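# Fit and lock the server's top cover

## Task

Fit the top cover onto the server and lock it, leaving no tool inside the case. The cover locks when it slides fully closed, either pushed shut firmly or slid while both release buttons are kept pressed.

## Robot and tools

ROBOT. Two seven-joint Kinova Gen3 arms, left_arm and right_arm. Each has a two-finger parallel gripper that opens up to 50 mm. Seen from the scene frame, left_arm sits on the +y side, with its base near (-0.003, +0.269, 0) m. right_arm's base is near (+0.046, -0.383, 0) m. A camera stand is bolted behind the arms.

FRAMES. Scene frame: origin on the table top, midway between the nominal bases, +x out over the table, +z up. Fixed cameras and the table use this frame. Each arm reports its hand pose, targets and velocities in its own base frame. Motion offsets are taken along the axes of that arm's current Hand target. On the gripper, fingers point along +z and close along x. end_effector_position is the point midway between the pads, and the fingertips stick out 17.5 mm past it. Reported positions can be a few cm off, especially at long reach.

ROW LAYOUT. Every movement command uses a row of 18 plain numbers, each in [-1, 1], one row covering both arms. Order: left dx, dy, dz, rx, ry, rz, left gripper position, force_limit, speed, then the same nine for the right arm. The six pose numbers are offsets, not poses. They count from the arm's Hand target as it was when the action or move began, and 1.0 equals 0.6 m or 180 degrees. rx, ry, rz form a single rotation vector. All zeros re-request the current Hand target; repeating a nonzero offset in a new call moves the hand further. Gripper position: +1 fully open (50 mm), about -0.65 pads touching, -1 to grip (closes until blocked). force_limit: -1 about 20 N per pad, 0 about 102 N, +1 about 185 N. speed: -1 is 20 mm/s, 0 is 85, +1 is 150. Gripper numbers are always commands, so resend your previous values to keep a gripper unchanged.

execute_actions(actions, cameras). actions is a list of actions; each action is a table of up to 15 rows, one per 1/30 s step. A shorter table repeats its final row. Every row in an action is measured from the same start pose, not the row before. cameras: list of names, ["all"], or []. Images come back only if asked or if actions is empty.

move(target, speed, blend, blocking, cameras). target is one 18-number row or up to 15 rows; every row is an offset from the Hand targets at the call's start. Paths are straight, end together, last 0.5 s to 10 s, and do not avoid obstacles. speed: path top speed in m/s, 0.002 to 0.5, default 0.25 (one value or one per target). blend: corner rounding in m, default 0 (stop at each target). blocking=false returns after about 0.5 s while motion continues. The result adds a move: line: done, off_target, moving, held or fault, and limits such as paced (pose clipped) or held (steps withheld by a check).

wait(seconds 0 to 10): lets time run with last commands held. stop(): brakes a running move; fingers keep going. zoom_image(camera, region [x0,y0,x1,y1], at most 504 by 504 px) enlarges part of a camera's latest image. clear_fault(arm: left_arm or right_arm) clears a reported torque fault. read_manual returns licence text. finished_scene(scene) ends the scene for good; call it only once the cover is locked and stays so.

CAMERAS: cam_head_left, cam_head_right, cam_high, cam_low, cam_left_wrist, cam_right_wrist, all 672x504.

RESULTS. Per arm: end_effector_position (m) and end_effector_quat_wxyz in its base frame; Hand target (last commanded pose after clipping, the origin for the next offsets); Tool commands; joint positions, velocities (may read within noise) and torques; Flange force along gripper axes (includes held weight, has error, may say no reading). The gripper often settles a bit short of Hand target; send the remaining distance as an offset if needed. object_status: 0 moving, 1 blocked while opening, 2 blocked while closing (a grip), 3 reached the requested opening or pads met (usually nothing held). Gripping means sending -1 and checking for 2. Opening in mm is about (250 - position_measured) x 0.202. Changed force_limit or speed apply only after a position change of at least 0.01.

MOTION LIMITS. Commanded orientation is clipped to within 32 degrees of the current one each step. Big gripper turns can swing the elbow. The arms are stiff: a target a few mm beyond a firm contact presses very hard; back the target off to release a push. A clearance check withholds commands that bring the arms too close.

AVOID. Dropping parts, releasing moving parts, letting anything fall off the table or leaving it off, hard hits or slams on fixed or heavy items, and any contact or squeeze between the two arms, including closing a gripper on the other gripper's fingers. A joint torque over 104.5 N m (first four joints) or 51.3 N m (last three), or straying 5 degrees from plan, causes a torque fault that stops the arm until clear_fault. Long holding, stretching or pushing heats motors: MOTOR HOT appears from 60 °C, and at 75 °C the arm sinks and stops for 30 s or more.

Each tool is called after "Request:" as name(argument=value, ...), one argument or row to a line, values as JSON.

## Session

Request:
execute_actions(
  actions=[],
)

Scene clock: 0.00 s.
left_arm: end_effector_position=(+0.3230, -0.0806, +0.2929) position_measured=3 object_status=3 end_effector_quat_wxyz=(-0.072, +0.850, -0.519, -0.052) | right_arm: end_effector_position=(+0.3334, +0.0705, +0.3378) position_measured=3 object_status=3 end_effector_quat_wxyz=(+0.312, +0.663, -0.660, +0.167)
Joint positions: left_arm=[0.026 0.124 0.35 1.726 -0.207 1.382 -0.674] | right_arm=[-0.284 0.504 -0.627 1.365 0.564 2.04 3.844]
Joint velocities: within noise
Joint torques (N m): no reading
Flange force (N): no reading
Hand target: left_arm +0.3230, -0.0806, +0.2929; -0.072, +0.850, -0.519, -0.052 | right_arm +0.3334, +0.0705, +0.3378; +0.312, +0.663, -0.660, +0.167
Tool commands: left_gripper/position=+1.0 left_gripper/force_limit=+1.0 left_gripper/speed=+1.0 right_gripper/position=+1.0 right_gripper/force_limit=+1.0 right_gripper/speed=+1.0

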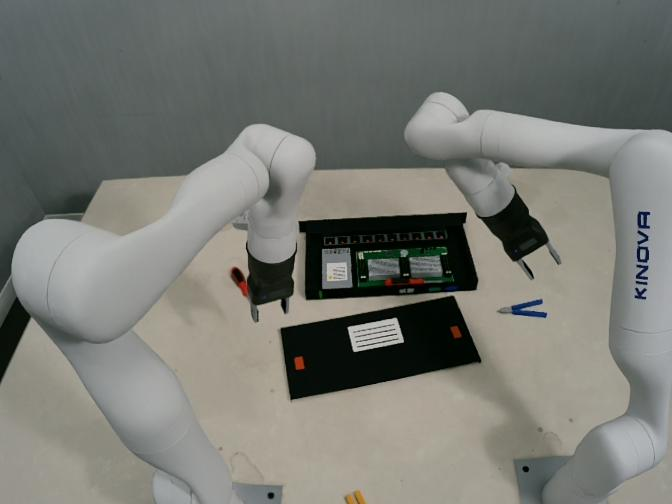

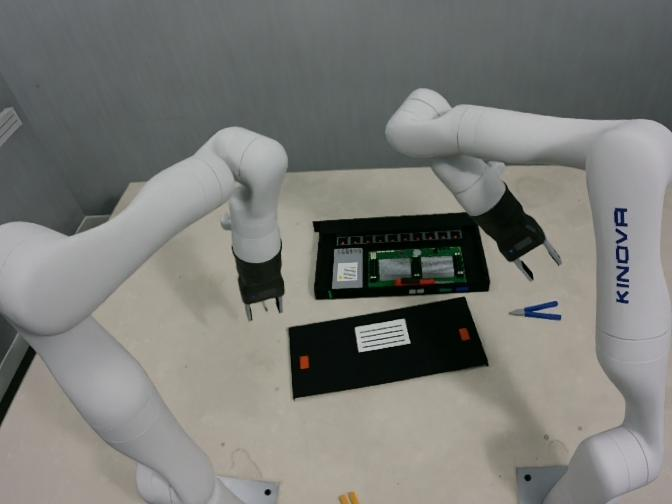

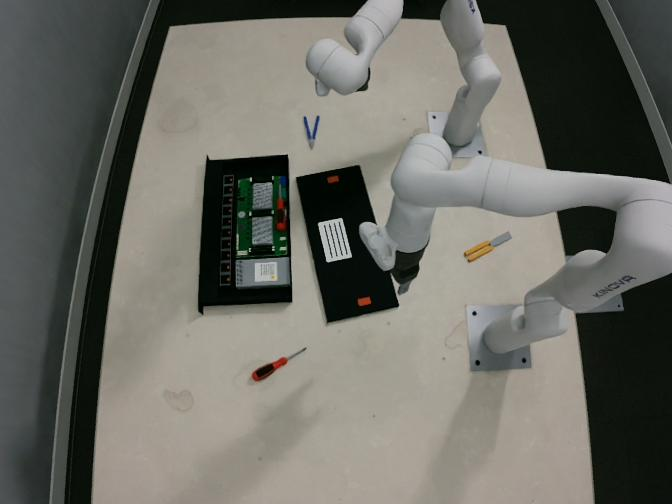

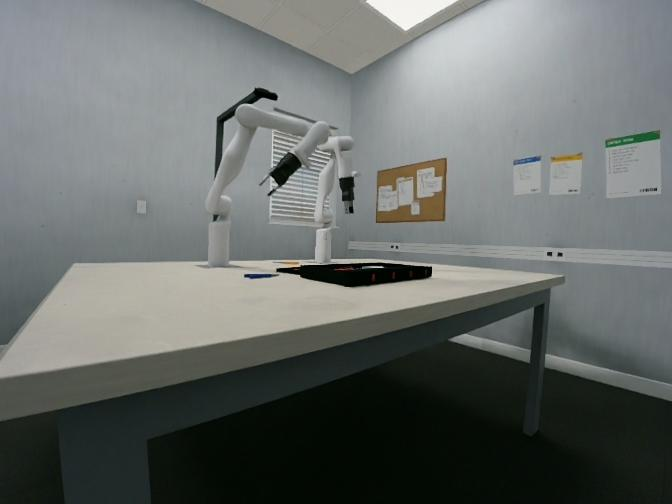

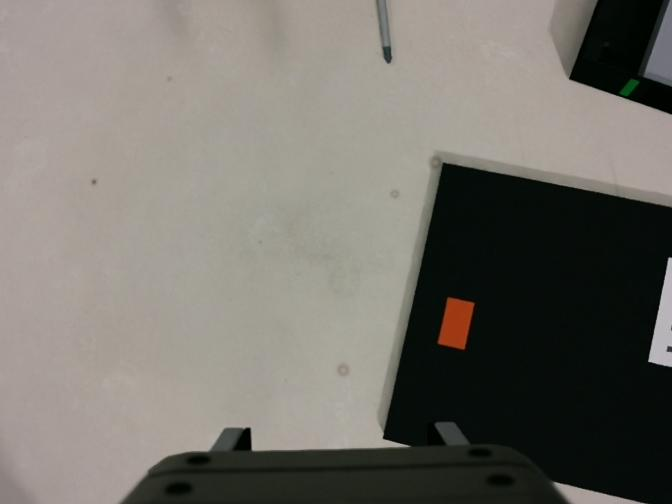

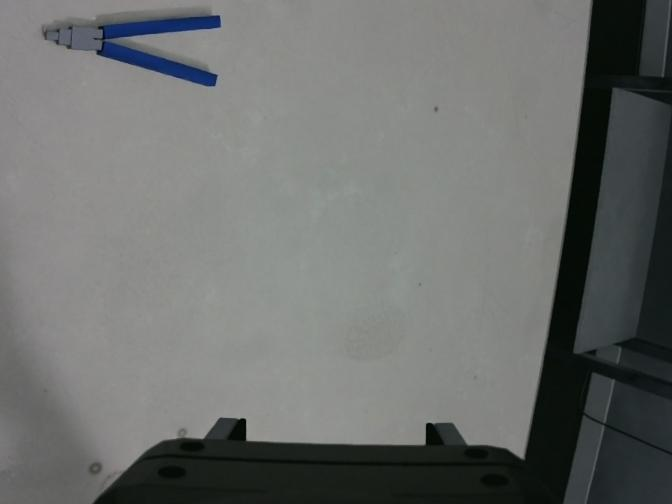

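Request:
zoom_image(
  camera="cam_high",
  region=[180, 140, 420, 330],
)

Request:
zoom_image(
  camera="cam_head_left",
  region=[270, 190, 510, 410],
)

Request:
zoom_image(
  camera="cam_low",
  region=[230, 240, 450, 300],
)

Scaled by 2.100.

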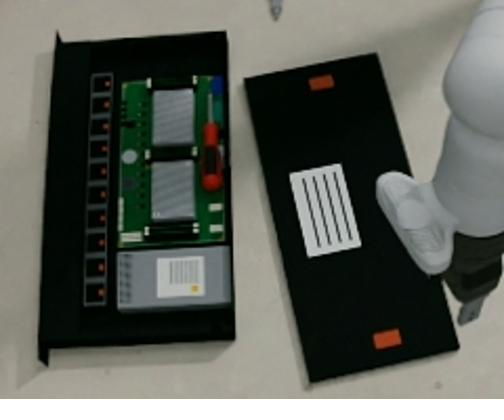

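Scaled by 2.100.

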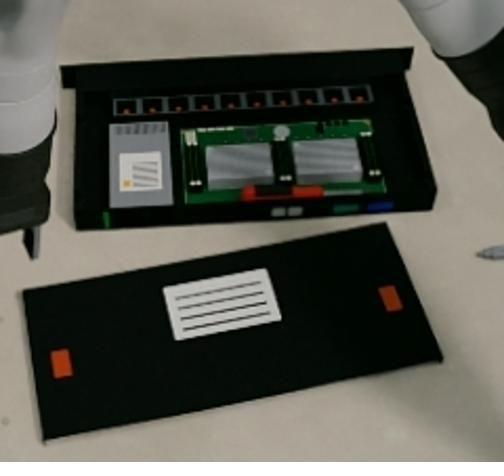

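Scaled by 2.291.

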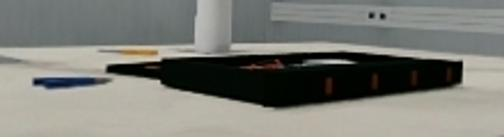

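Request:
move(
  target=[0,0,0,0,0,0,1,1,1,-0.3532,-0.2925,-0.1782,0.2244,-0.1202,-0.4749,1,1,1],
  speed=0.45,
  cameras=["cam_right_wrist","cam_high","cam_left_wrist"],
)

Request:
zoom_image(
  camera="cam_left_wrist",
  region=[372, 140, 672, 460],
)

Request:
zoom_image(
  camera="cam_right_wrist",
  region=[100, 0, 604, 504],
)

Scene clock: 112.97 s.
left_arm: end_effector_position=(+0.3230, -0.0806, +0.2929) position_measured=3 object_status=3 end_effector_quat_wxyz=(-0.072, +0.850, -0.519, -0.052) | right_arm: end_effector_position=(+0.5101, +0.2899, +0.2497) position_measured=3 object_status=3 end_effector_quat_wxyz=(+0.000, +1.000, +0.000, +0.000)
Joint positions: left_arm=[0.026 0.124 0.35 1.726 -0.207 1.382 -0.674] | right_arm=[-0.178 0.855 -1.029 0.918 0.706 1.661 5.353]
Joint torques (N m): left_arm=[-0.49 -10.64 1.64 -7.87 -0.61 0.31 -0.3] | right_arm=[-1.11 -22.67 -5.69 -8.59 0.1 -0.23 -0.1]
Flange force (N): left_arm=[1.5 -1.4 -2.5] | right_arm=[-7.0 6.3 3.8]
Hand target: left_arm +0.3230, -0.0806, +0.2929; -0.072, +0.850, -0.519, -0.052 | right_arm +0.5101, +0.2899, +0.2497; +0.000, +1.000, +0.000, +0.000
Off the commanded pose: left_arm 0.000 m, 0 deg | right_arm 0.000 m, 0 deg.
move: done
Images, in order (width x height): cam_high 672x504, cam_left_wrist 672x504, cam_right_wrist 672x504.

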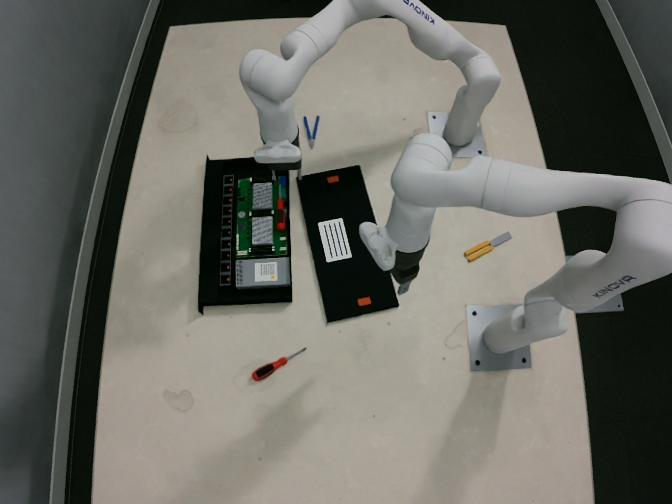

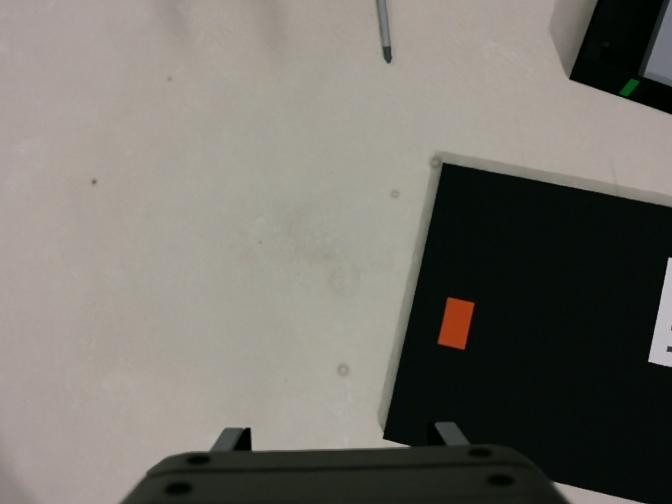

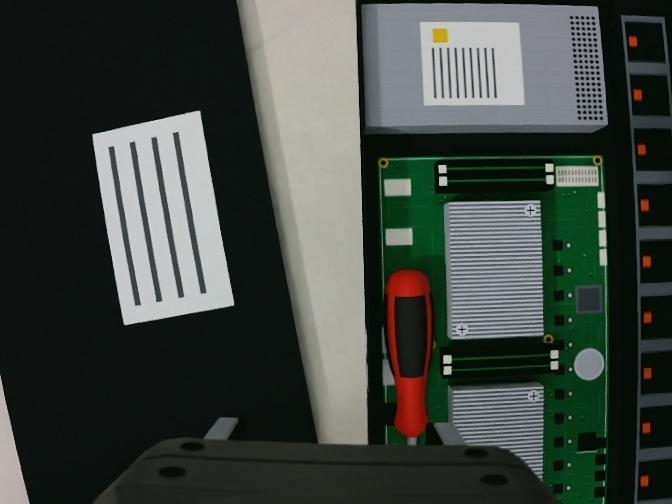

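Scaled by 1.575.

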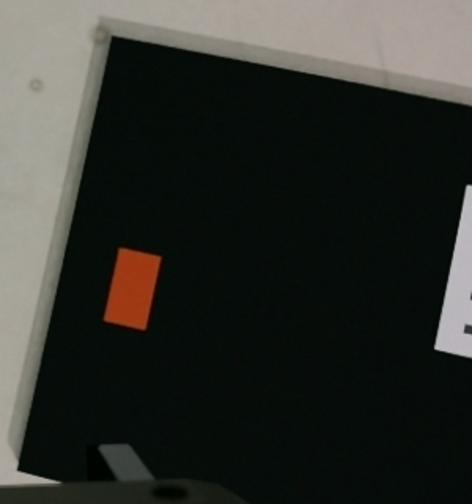

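Scaled by 1.000.

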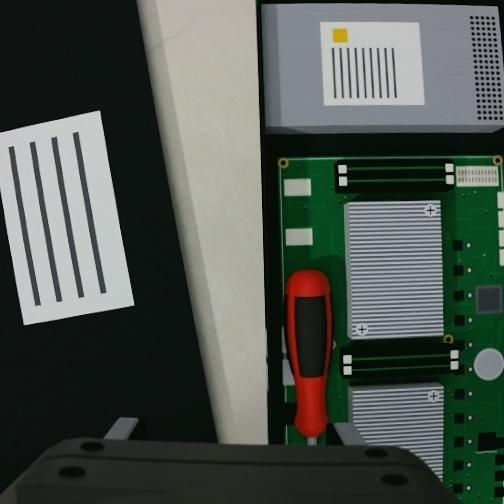

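Request:
move(
  target=[0,0,0,0,0,0,1,1,1,0.0727,0.0532,0.2495,0,0,0,0.3,-0.8,1],
  speed=0.3,
  cameras=["cam_right_wrist","cam_high","cam_head_left","cam_low"],
)

Request:
zoom_image(
  camera="cam_head_left",
  region=[340, 230, 500, 350],
)

Request:
zoom_image(
  camera="cam_low",
  region=[260, 240, 440, 300],
)

Scene clock: 164.37 s.
left_arm: end_effector_position=(+0.3230, -0.0806, +0.2929) position_measured=3 object_status=3 end_effector_quat_wxyz=(-0.072, +0.850, -0.519, -0.052) | right_arm: end_effector_position=(+0.5537, +0.2578, +0.1001) position_measured=107 object_status=3 end_effector_quat_wxyz=(+0.000, +1.000, +0.000, +0.000)
Joint positions: left_arm=[0.026 0.124 0.35 1.726 -0.207 1.382 -0.674] | right_arm=[-0.085 1.034 -0.971 1.085 0.808 1.38 5.36]
Joint torques (N m): left_arm=[-0.4 -10.65 1.57 -7.89 -0.59 0.36 -0.28] | right_arm=[-1.14 -24.18 -6.84 -8.04 0.16 -0.33 -0.14]
Flange force (N): left_arm=[1.3 -1.4 -2.3] | right_arm=[-7.4 5.6 1.5]
Hand target: left_arm +0.3230, -0.0806, +0.2929; -0.072, +0.850, -0.519, -0.052 | right_arm +0.5536, +0.2579, +0.1000; +0.000, +1.000, +0.000, +0.000
Off the commanded pose: left_arm 0.000 m, 0 deg | right_arm 0.000 m, 0 deg.
move: done
Images, in order (width x height): cam_head_left 672x504, cam_high 672x504, cam_low 672x504, cam_right_wrist 672x504.

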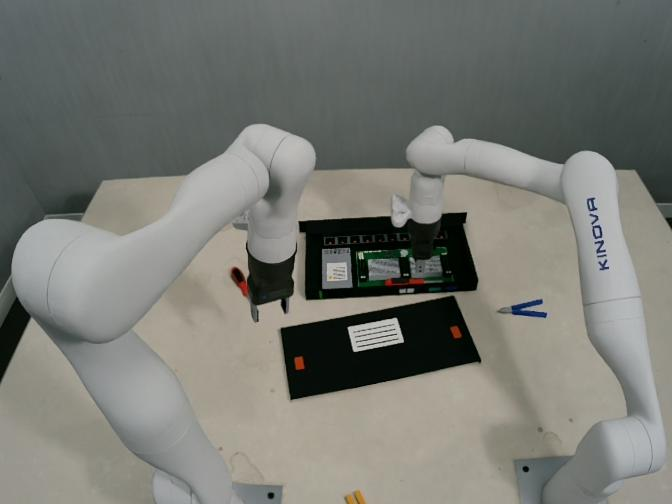

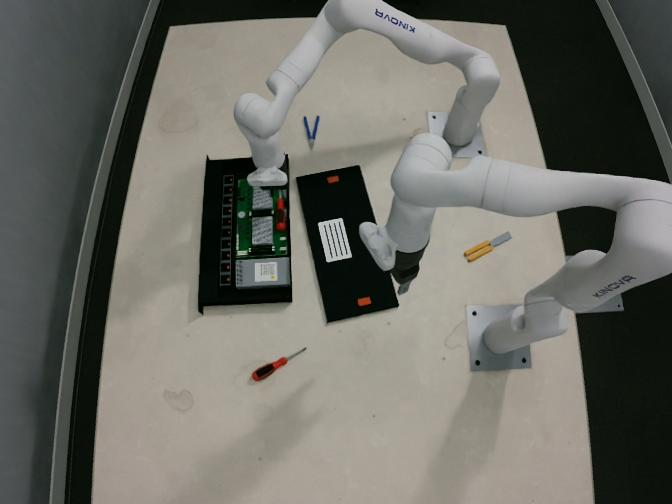

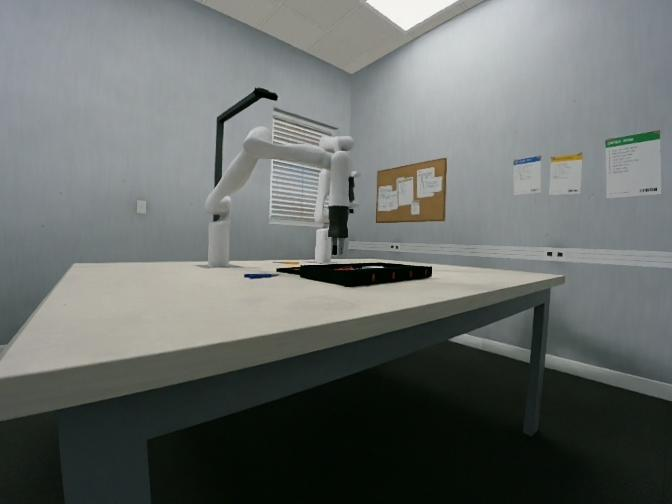

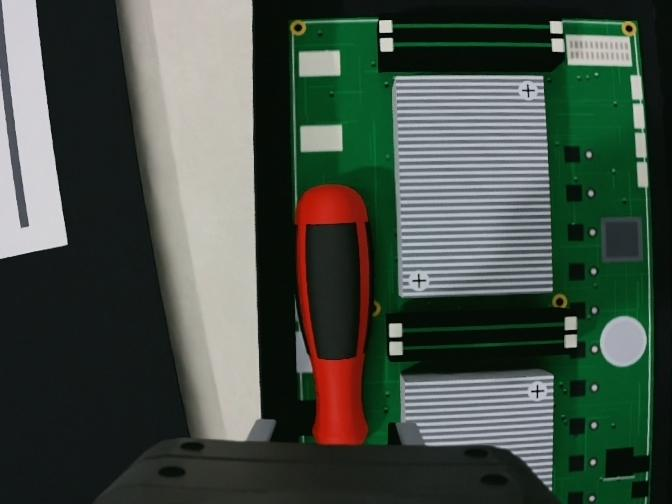

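Scaled by 3.150.

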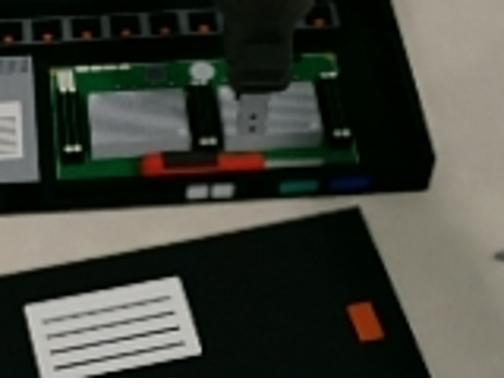

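Scaled by 2.800.

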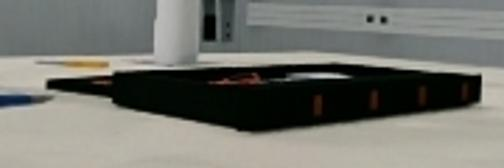

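Request:
move(
  target=[
    [0,0,0,0,0,0,1,1,1,0.003,0,0.0,0,0,0,0.17,-0.8,1],
    [0,0,0,0,0,0,1,1,1,0.003,0,0.0667,0,0,0,0.17,-0.8,1],
    [0,0,0,0,0,0,1,1,1,0.003,0,0.1033,0,0,0,0.17,-0.8,1],
  ],
  speed=[0.2,0.2,0.06],
  blend=[0.0,0.005,0],
  cameras=["cam_right_wrist"],
)

Scene clock: 215.90 s.
left_arm: end_effector_position=(+0.3230, -0.0806, +0.2929) position_measured=3 object_status=3 end_effector_quat_wxyz=(-0.072, +0.850, -0.519, -0.052) | right_arm: end_effector_position=(+0.5554, +0.2579, +0.0381) position_measured=127 object_status=3 end_effector_quat_wxyz=(+0.000, +1.000, +0.000, +0.000)
Joint positions: left_arm=[0.026 0.124 0.35 1.726 -0.207 1.382 -0.674] | right_arm=[-0.084 1.112 -0.938 1.137 0.858 1.272 5.327]
Joint torques (N m): left_arm=[-0.45 -10.57 1.66 -7.84 -0.62 0.36 -0.23] | right_arm=[-1.08 -24.56 -6.97 -7.4 0.14 -0.06 -0.1]
Flange force (N): left_arm=[1.1 -1.5 -2.5] | right_arm=[-7.1 5.3 1.0]
Hand target: left_arm +0.3230, -0.0806, +0.2929; -0.072, +0.850, -0.519, -0.052 | right_arm +0.5554, +0.2579, +0.0380; +0.000, +1.000, +0.000, +0.000
Off the commanded pose: left_arm 0.000 m, 0 deg | right_arm 0.000 m, 0 deg.
move: done
Images, in order (width x height): cam_right_wrist 672x504.

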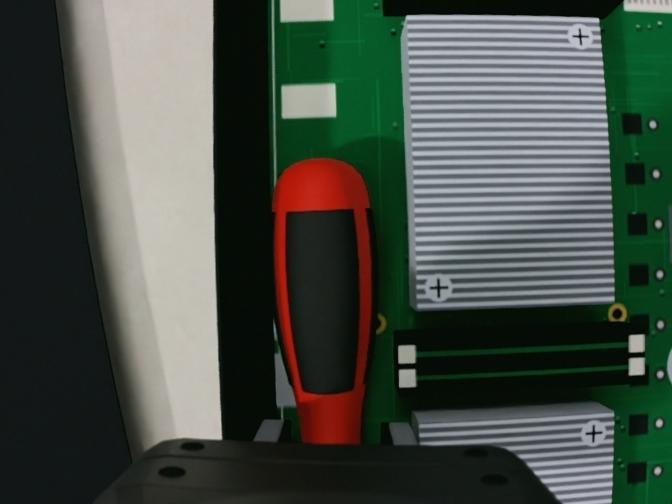

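Request:
move(
  target=[0,0,0,0,0,0,1,1,1,0,0,0,0,0,0,-1,-0.7,0],
)

Request:
move(
  target=[0,0,0,0,0,0,1,1,1,0,0,-0.2,0,0,0,-1,-0.7,0],
  speed=0.15,
  cameras=["cam_right_wrist","cam_head_left","cam_high"],
)

Scene clock: 230.93 s.
left_arm: end_effector_position=(+0.3230, -0.0806, +0.2929) position_measured=3 object_status=3 end_effector_quat_wxyz=(-0.072, +0.850, -0.519, -0.052) | right_arm: end_effector_position=(+0.5554, +0.2579, +0.0381) position_measured=183 object_status=2 end_effector_quat_wxyz=(+0.000, +1.000, +0.000, +0.000)
Joint positions: left_arm=[0.026 0.124 0.35 1.726 -0.207 1.382 -0.674] | right_arm=[-0.084 1.112 -0.938 1.137 0.858 1.272 5.327]
Joint torques (N m): left_arm=[-0.46 -10.62 1.58 -7.89 -0.61 0.35 -0.28] | right_arm=[-1.06 -11.14 -2.72 -4.8 1.02 -2.12 -0.15]
Flange force (N): left_arm=[1.3 -1.3 -2.4] | right_arm=[-12.1 7.7 -25.0]
Hand target: left_arm +0.3230, -0.0806, +0.2929; -0.072, +0.850, -0.519, -0.052 | right_arm +0.5554, +0.2579, +0.0380; +0.000, +1.000, +0.000, +0.000
Off the commanded pose: left_arm 0.000 m, 0 deg | right_arm 0.000 m, 0 deg.
move: done

Scene clock: 232.20 s.
left_arm: end_effector_position=(+0.3230, -0.0806, +0.2929) position_measured=3 object_status=3 end_effector_quat_wxyz=(-0.072, +0.850, -0.519, -0.052) | right_arm: end_effector_position=(+0.5555, +0.2579, +0.1580) position_measured=251 object_status=3 end_effector_quat_wxyz=(+0.000, +1.000, +0.000, +0.000)
Joint positions: left_arm=[0.026 0.124 0.35 1.726 -0.207 1.382 -0.674] | right_arm=[-0.101 0.977 -0.991 0.987 0.769 1.501 5.406]
Joint torques (N m): left_arm=[-0.43 -10.64 1.57 -7.83 -0.6 0.38 -0.28] | right_arm=[-1.07 -23.97 -6.42 -7.97 0.11 -0.16 -0.12]
Flange force (N): left_arm=[1.4 -1.5 -2.4] | right_arm=[-6.3 4.9 1.9]
Hand target: left_arm +0.3230, -0.0806, +0.2929; -0.072, +0.850, -0.519, -0.052 | right_arm +0.5555, +0.2580, +0.1580; +0.000, +1.000, +0.000, +0.000
Off the commanded pose: left_arm 0.000 m, 0 deg | right_arm 0.000 m, 0 deg.
move: done
Images, in order (width x height): cam_head_left 672x504, cam_high 672x504, cam_right_wrist 672x504.

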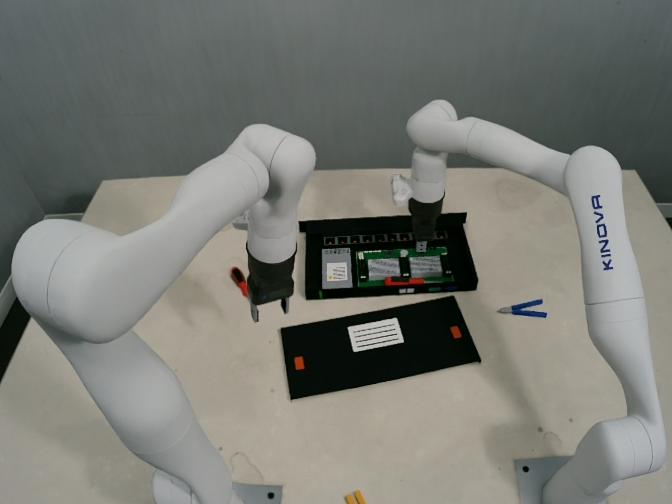

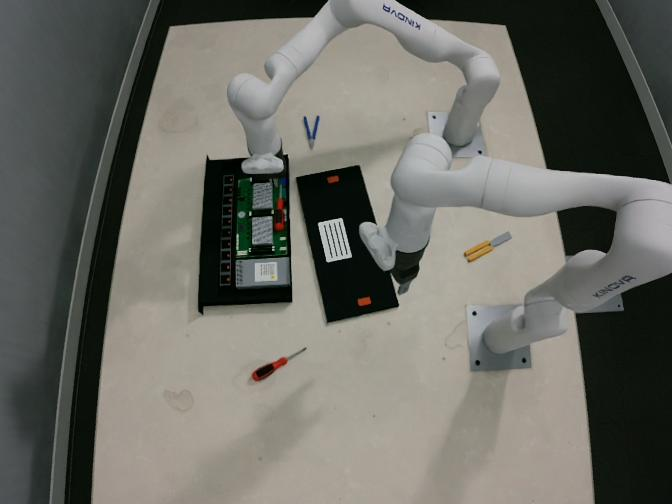

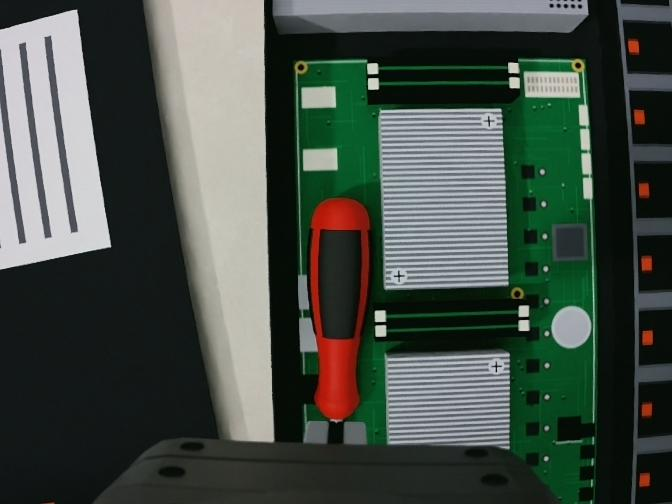

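Request:
move(
  target=[
    [0,0,0,0,0,0,1,1,1,0.0025,0,0,0,0,0,0.07,-0.7,1],
    [0,0,0,0,0,0,1,1,1,0.0025,0,0.18,0,0,0,0.07,-0.7,1],
    [0,0,0,0,0,0,1,1,1,0.0025,0,0.2067,0,0,0,0.07,-0.7,1],
  ],
  speed=[0.2,0.25,0.04],
  blend=[0,0.005,0],
  cameras=["cam_right_wrist"],
)

Request:
zoom_image(
  camera="cam_right_wrist",
  region=[200, 240, 460, 450],
)

Scene clock: 318.47 s.
left_arm: end_effector_position=(+0.3230, -0.0806, +0.2929) position_measured=3 object_status=3 end_effector_quat_wxyz=(-0.072, +0.850, -0.519, -0.052) | right_arm: end_effector_position=(+0.5569, +0.2579, +0.0341) position_measured=142 object_status=3 end_effector_quat_wxyz=(+0.000, +1.000, +0.000, +0.000)
Joint positions: left_arm=[0.026 0.124 0.35 1.726 -0.207 1.382 -0.674] | right_arm=[-0.085 1.12 -0.935 1.133 0.862 1.268 5.329]
Joint torques (N m): left_arm=[-0.39 -10.61 1.54 -7.8 -0.5 0.35 -0.27] | right_arm=[-1.05 -24.63 -7.02 -7.34 0.15 -0.25 -0.12]
Flange force (N): left_arm=[1.4 -1.6 -2.6] | right_arm=[-6.6 5.1 0.6]
Hand target: left_arm +0.3230, -0.0806, +0.2929; -0.072, +0.850, -0.519, -0.052 | right_arm +0.5569, +0.2579, +0.0340; +0.000, +1.000, +0.000, +0.000
Off the commanded pose: left_arm 0.000 m, 0 deg | right_arm 0.000 m, 0 deg.
move: done
Images, in order (width x height): cam_right_wrist 672x504.

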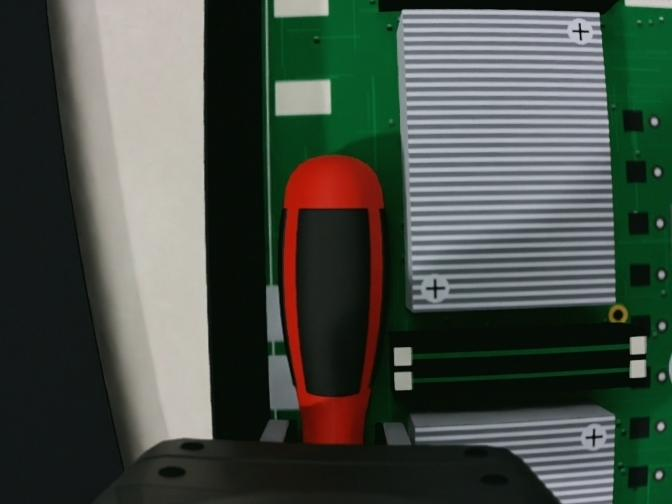

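Scaled by 1.938.

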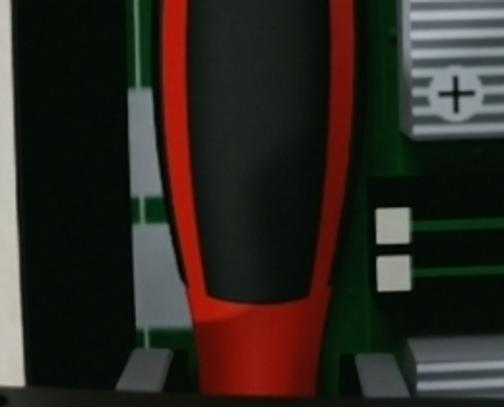

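Request:
move(
  target=[0,0,0,0,0,0,1,1,1,0,0,0.01,0,0,0,0.07,-0.7,1],
  speed=0.03,
)

Scene clock: 324.07 s.
left_arm: end_effector_position=(+0.3230, -0.0806, +0.2929) position_measured=3 object_status=3 end_effector_quat_wxyz=(-0.072, +0.850, -0.519, -0.052) | right_arm: end_effector_position=(+0.5569, +0.2579, +0.0281) position_measured=142 object_status=3 end_effector_quat_wxyz=(+0.000, +1.000, +0.000, +0.000)
Joint positions: left_arm=[0.026 0.124 0.35 1.726 -0.207 1.382 -0.674] | right_arm=[-0.086 1.128 -0.932 1.137 0.867 1.258 5.325]
Joint torques (N m): left_arm=[-0.48 -10.64 1.61 -7.81 -0.57 0.3 -0.25] | right_arm=[-1.1 -24.64 -7.03 -7.21 0.19 -0.23 -0.15]
Flange force (N): left_arm=[1.5 -1.6 -2.7] | right_arm=[-6.3 5.1 0.4]
Hand target: left_arm +0.3230, -0.0806, +0.2929; -0.072, +0.850, -0.519, -0.052 | right_arm +0.5569, +0.2579, +0.0280; +0.000, +1.000, +0.000, +0.000
Off the commanded pose: left_arm 0.000 m, 0 deg | right_arm 0.000 m, 0 deg.
move: done

Request:
move(
  target=[0,0,0,0,0,0,1,1,1,0,0,0,0,0,0,-1,-0.75,-0.3],
)

Scene clock: 328.70 s.
left_arm: end_effector_position=(+0.3230, -0.0806, +0.2929) position_measured=3 object_status=3 end_effector_quat_wxyz=(-0.072, +0.850, -0.519, -0.052) | right_arm: end_effector_position=(+0.5569, +0.2579, +0.0280) position_measured=155 object_status=2 end_effector_quat_wxyz=(+0.000, +1.000, +0.000, +0.000)
Joint positions: left_arm=[0.026 0.124 0.35 1.726 -0.207 1.382 -0.674] | right_arm=[-0.086 1.128 -0.932 1.137 0.867 1.258 5.325]
Joint torques (N m): left_arm=[-0.44 -10.63 1.62 -7.88 -0.57 0.33 -0.24] | right_arm=[-1.11 -24.5 -7.03 -7.19 0.15 -0.19 -0.1]
Flange force (N): left_arm=[1.2 -1.5 -2.4] | right_arm=[-6.6 5.1 0.3]
Hand target: left_arm +0.3230, -0.0806, +0.2929; -0.072, +0.850, -0.519, -0.052 | right_arm +0.5569, +0.2579, +0.0280; +0.000, +1.000, +0.000, +0.000
Off the commanded pose: left_arm 0.000 m, 0 deg | right_arm 0.000 m, 0 deg.
move: done

Request:
move(
  target=[
    [0,0,0,0,0,0,1,1,1,0,0,-0.1533,0,0,0,-1,-0.75,-0.3],
    [0,0,0,0,0,0,1,1,1,0.0617,0.4183,-0.1533,0,0,0,-1,-0.75,-0.3],
    [0,0,0,0,0,0,1,1,1,0.0617,0.4183,-0.05,0,0,0,-1,-0.75,-0.3],
    [0,0,0,0,0,0,1,1,1,0.0617,0.4183,0.001,0,0,0,-1,-0.75,-0.3],
  ],
  speed=[0.15,0.3,0.2,0.05],
  blend=[0.02,0.04,0.01,0],
  cameras=["cam_right_wrist","cam_head_left"],
)

Scene clock: 351.10 s.
left_arm: end_effector_position=(+0.3230, -0.0806, +0.2929) position_measured=3 object_status=3 end_effector_quat_wxyz=(-0.072, +0.850, -0.519, -0.052) | right_arm: end_effector_position=(+0.5939, +0.0069, +0.0276) position_measured=155 object_status=2 end_effector_quat_wxyz=(+0.000, +1.000, +0.000, +0.000)
Joint positions: left_arm=[0.026 0.124 0.35 1.726 -0.207 1.382 -0.674] | right_arm=[0.368 1.099 -0.942 1.234 0.875 1.22 5.702]
Joint torques (N m): left_arm=[-0.45 -10.63 1.66 -7.82 -0.51 0.37 -0.21] | right_arm=[-1.13 -24.14 -7.4 -7.21 0.19 -0.18 -0.07]
Flange force (N): left_arm=[1.3 -1.7 -2.5] | right_arm=[-7.5 2.0 1.2]
Hand target: left_arm +0.3230, -0.0806, +0.2929; -0.072, +0.850, -0.519, -0.052 | right_arm +0.5939, +0.0069, +0.0275; +0.000, +1.000, +0.000, +0.000
Off the commanded pose: left_arm 0.000 m, 0 deg | right_arm 0.000 m, 0 deg.
move: done; blend cut to 0.031 m at target 2
Images, in order (width x height): cam_head_left 672x504, cam_right_wrist 672x504.

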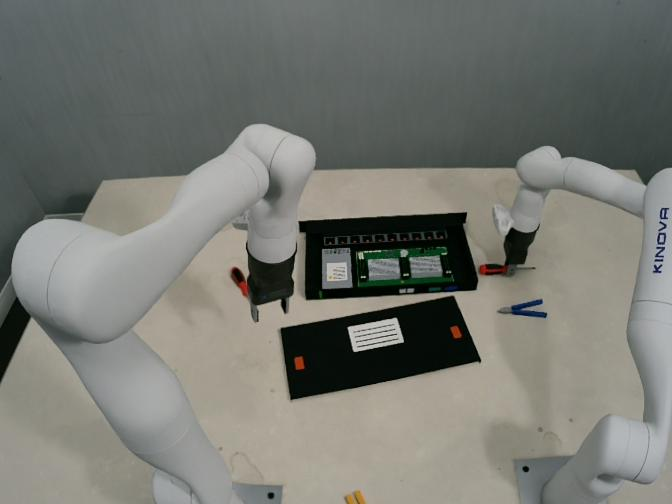

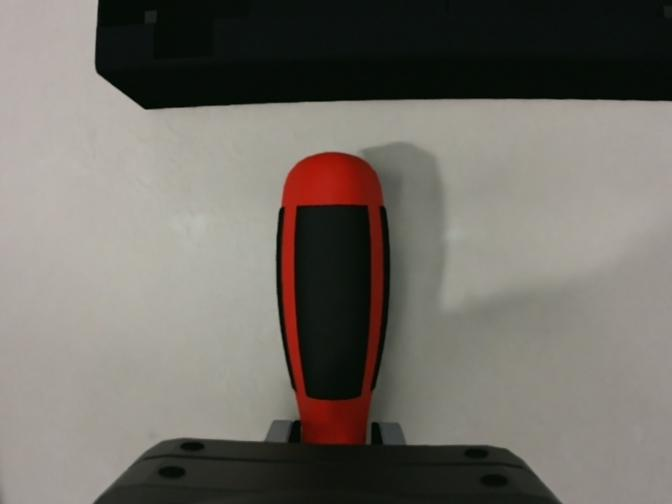

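Request:
move(
  target=[0,0,0,0,0,0,1,1,1,0,0,0.0042,0,0,0,-1,-0.75,-0.3],
  speed=0.05,
)

Request:
move(
  target=[
    [0,0,0,0,0,0,1,1,1,0,0,0,0,0,0,0.1,-0.75,-0.6],
    [0,0,0,0,0,0,1,1,1,0,0,-0.2,0,0,0,0.1,-0.75,-0.6],
  ],
  speed=[0.1,0.2],
  cameras=["cam_head_left","cam_head_right","cam_low","cam_left_wrist"],
)

Request:
zoom_image(
  camera="cam_low",
  region=[265, 252, 325, 292],
)

Request:
zoom_image(
  camera="cam_head_left",
  region=[430, 280, 500, 380],
)

Request:
zoom_image(
  camera="cam_left_wrist",
  region=[370, 360, 450, 460],
)

Scene clock: 390.00 s.
left_arm: end_effector_position=(+0.3230, -0.0806, +0.2929) position_measured=3 object_status=3 end_effector_quat_wxyz=(-0.072, +0.850, -0.519, -0.052) | right_arm: end_effector_position=(+0.5939, +0.0069, +0.0250) position_measured=155 object_status=2 end_effector_quat_wxyz=(+0.000, +1.000, +0.000, +0.000)
Joint positions: left_arm=[0.026 0.124 0.35 1.726 -0.207 1.382 -0.674] | right_arm=[0.368 1.103 -0.941 1.235 0.878 1.216 5.7]
Joint torques (N m): left_arm=[-0.44 -10.64 1.66 -7.86 -0.57 0.4 -0.27] | right_arm=[-1.11 -23.97 -7.3 -7.19 0.12 -0.2 -0.12]
Flange force (N): left_arm=[1.3 -1.5 -2.2] | right_arm=[-7.7 2.1 0.8]
Hand target: left_arm +0.3230, -0.0806, +0.2929; -0.072, +0.850, -0.519, -0.052 | right_arm +0.5939, +0.0069, +0.0250; +0.000, +1.000, +0.000, +0.000
Off the commanded pose: left_arm 0.000 m, 0 deg | right_arm 0.000 m, 0 deg.
move: done

Scene clock: 391.60 s.
left_arm: end_effector_position=(+0.3230, -0.0806, +0.2929) position_measured=3 object_status=3 end_effector_quat_wxyz=(-0.072, +0.850, -0.519, -0.052) | right_arm: end_effector_position=(+0.5939, +0.0070, +0.1449) position_measured=138 object_status=3 end_effector_quat_wxyz=(+0.000, +1.000, +0.000, +0.000)
Joint positions: left_arm=[0.026 0.124 0.35 1.726 -0.207 1.382 -0.674] | right_arm=[0.365 0.958 -1.006 1.106 0.772 1.438 5.781]
Joint torques (N m): left_arm=[-0.39 -10.7 1.64 -7.9 -0.57 0.38 -0.31] | right_arm=[-1.08 -23.05 -6.75 -7.99 0.14 -0.3 -0.09]
Flange force (N): left_arm=[1.4 -1.5 -2.2] | right_arm=[-7.4 2.0 1.4]
Hand target: left_arm +0.3230, -0.0806, +0.2929; -0.072, +0.850, -0.519, -0.052 | right_arm +0.5939, +0.0070, +0.1450; +0.000, +1.000, +0.000, +0.000
Off the commanded pose: left_arm 0.000 m, 0 deg | right_arm 0.000 m, 0 deg.
move: done
Images, in order (width x height): cam_head_left 672x504, cam_head_right 672x504, cam_low 672x504, cam_left_wrist 672x504.

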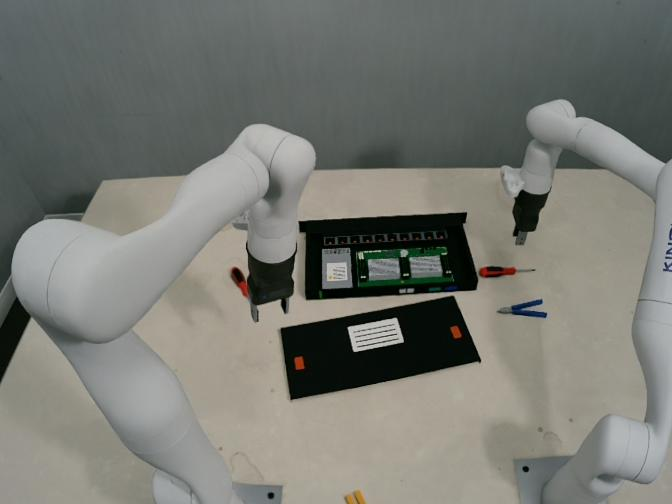

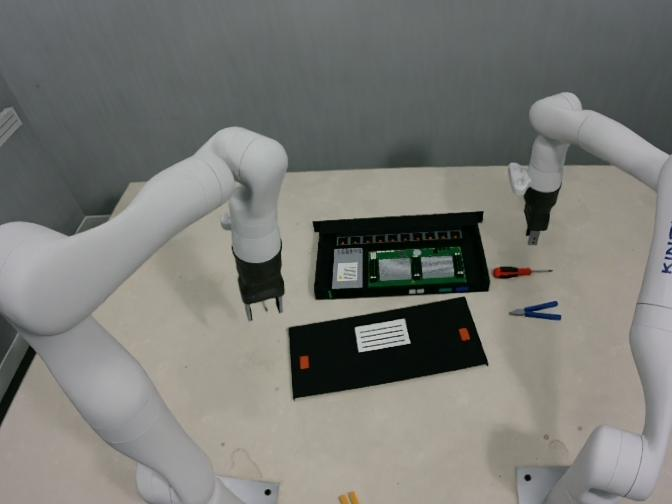

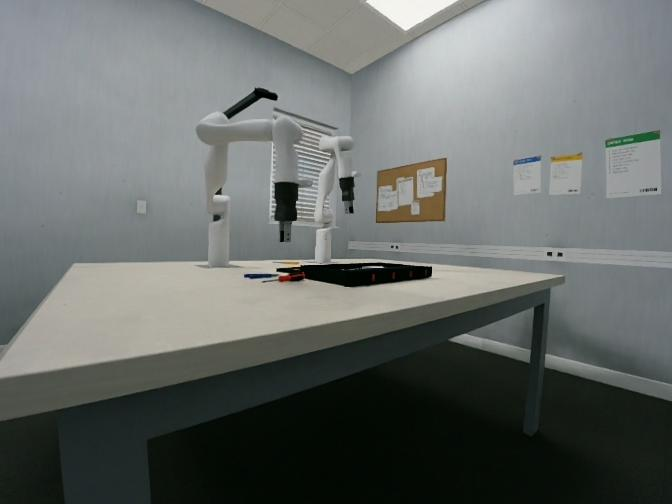

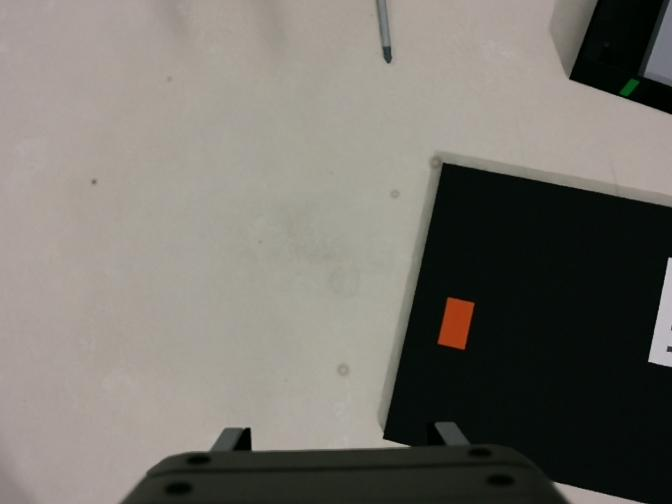

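Scaled by 8.400.

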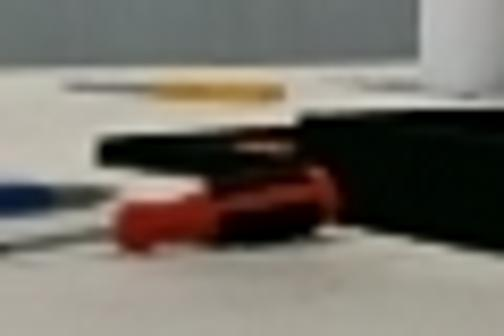

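Scaled by 5.040.

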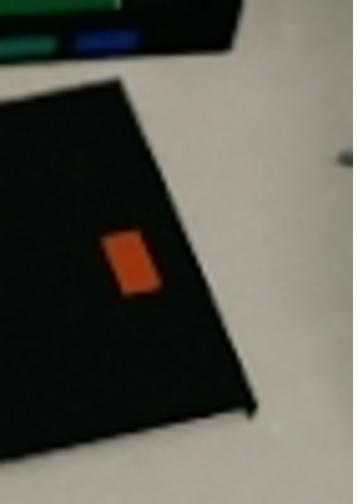

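Scaled by 5.040.

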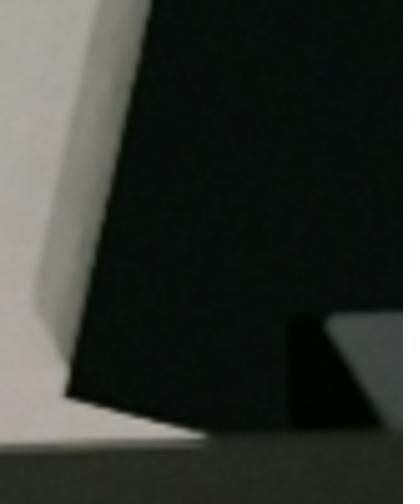

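Request:
move(
  target=[0,0,0,0,0,0,1,1,1,-0.3567,0.0117,0.0917,0.389,0,0,0.1,-0.75,-0.6],
  speed=0.45,
  cameras=["cam_right_wrist"],
)

Request:
zoom_image(
  camera="cam_right_wrist",
  region=[168, 150, 504, 402],
)

Scene clock: 443.27 s.
left_arm: end_effector_position=(+0.3230, -0.0806, +0.2929) position_measured=3 object_status=3 end_effector_quat_wxyz=(-0.072, +0.850, -0.519, -0.052) | right_arm: end_effector_position=(+0.3799, +0.0000, +0.0901) position_measured=138 object_status=3 end_effector_quat_wxyz=(-0.574, +0.819, +0.000, +0.000)
Joint positions: left_arm=[0.026 0.124 0.35 1.726 -0.207 1.382 -0.674] | right_arm=[1.32 1.568 -1.346 1.652 0.306 1.185 6.39]
Joint torques (N m): left_arm=[-0.41 -10.59 1.6 -7.88 -0.57 0.39 -0.26] | right_arm=[-1 -16.37 -10.82 -0.5 -2.86 0.25 -0.12]
Flange force (N): left_arm=[1.2 -1.4 -2.3] | right_arm=[-6.4 -1.7 1.5]
Hand target: left_arm +0.3230, -0.0806, +0.2929; -0.072, +0.850, -0.519, -0.052 | right_arm +0.3799, +0.0000, +0.0901; -0.574, +0.819, +0.000, +0.000
Off the commanded pose: left_arm 0.000 m, 0 deg | right_arm 0.000 m, 0 deg.
move: done
Images, in order (width x height): cam_right_wrist 672x504.

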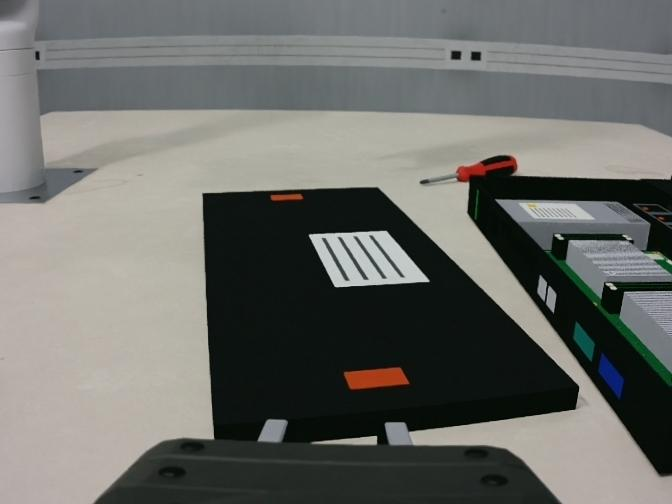

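Scaled by 1.500.

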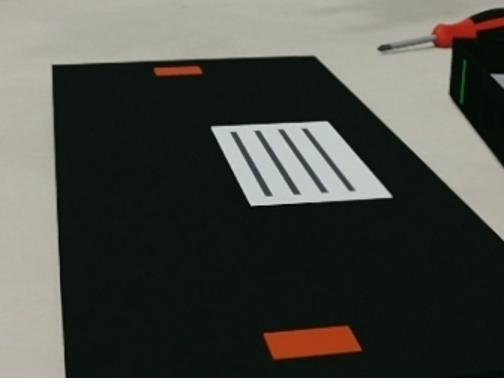

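Request:
move(
  target=[-0.0098,-0.0677,0.299,-0.0152,0.0546,0.0796,-0.7,-0.8,0,0.0772,-0.111,0.1595,-0.3232,0.2644,0.3774,-0.7,-0.8,0],
  speed=0.45,
  cameras=["cam_right_wrist","cam_left_wrist","cam_high","cam_head_left"],
)

Scene clock: 557.37 s.
left_arm: end_effector_position=(+0.3541, -0.0255, +0.1201) position_measured=251 object_status=3 end_effector_quat_wxyz=(-0.001, +0.781, -0.624, +0.000) | right_arm: end_effector_position=(+0.4262, +0.1127, +0.1199) position_measured=251 object_status=3 end_effector_quat_wxyz=(+0.000, +0.774, -0.633, +0.000)
Joint positions: left_arm=[-0.221 0.35 0.286 2.062 -0.144 0.748 -1.193] | right_arm=[-0.004 0.533 -0.452 1.766 0.286 0.909 4.333]
Joint torques (N m): left_arm=[-0.44 -12.74 2.25 -5.55 0 0.04 -0.3] | right_arm=[-1.04 -16.53 -2.94 -8.65 0.17 -0.2 -0.15]
Flange force (N): left_arm=[2.3 -2.1 -0.2] | right_arm=[3.1 5.7 0.3]
Hand target: left_arm +0.3541, -0.0255, +0.1201; -0.001, +0.781, -0.624, +0.000 | right_arm +0.4262, +0.1127, +0.1199; +0.000, +0.774, -0.633, +0.000
Off the commanded pose: left_arm 0.000 m, 0 deg | right_arm 0.000 m, 0 deg.
move: done
Images, in order (width x height): cam_head_left 672x504, cam_high 672x504, cam_left_wrist 672x504, cam_right_wrist 672x504.

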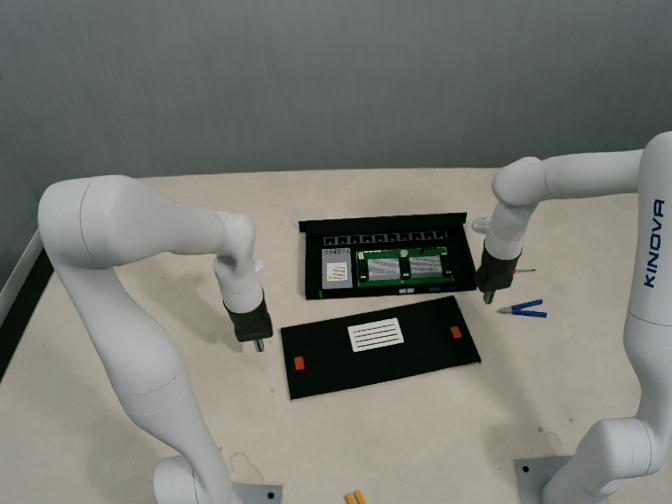

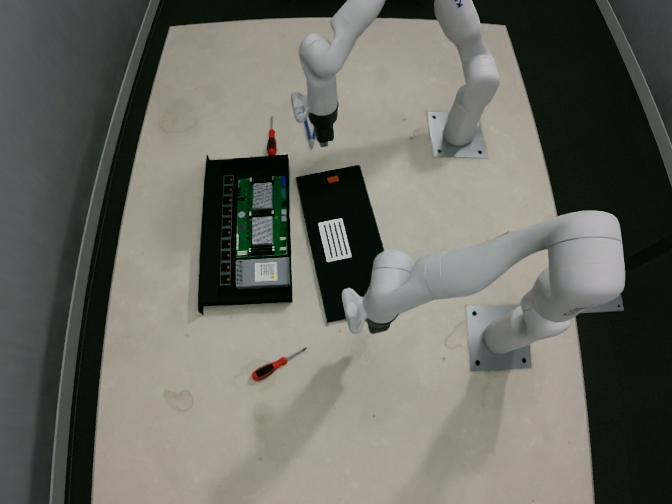

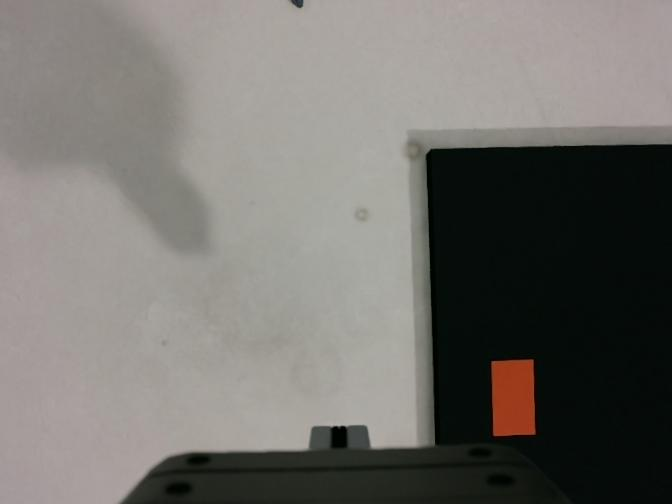

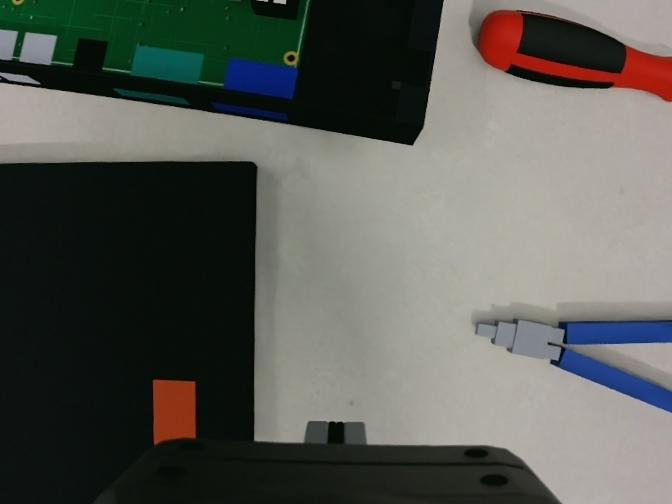

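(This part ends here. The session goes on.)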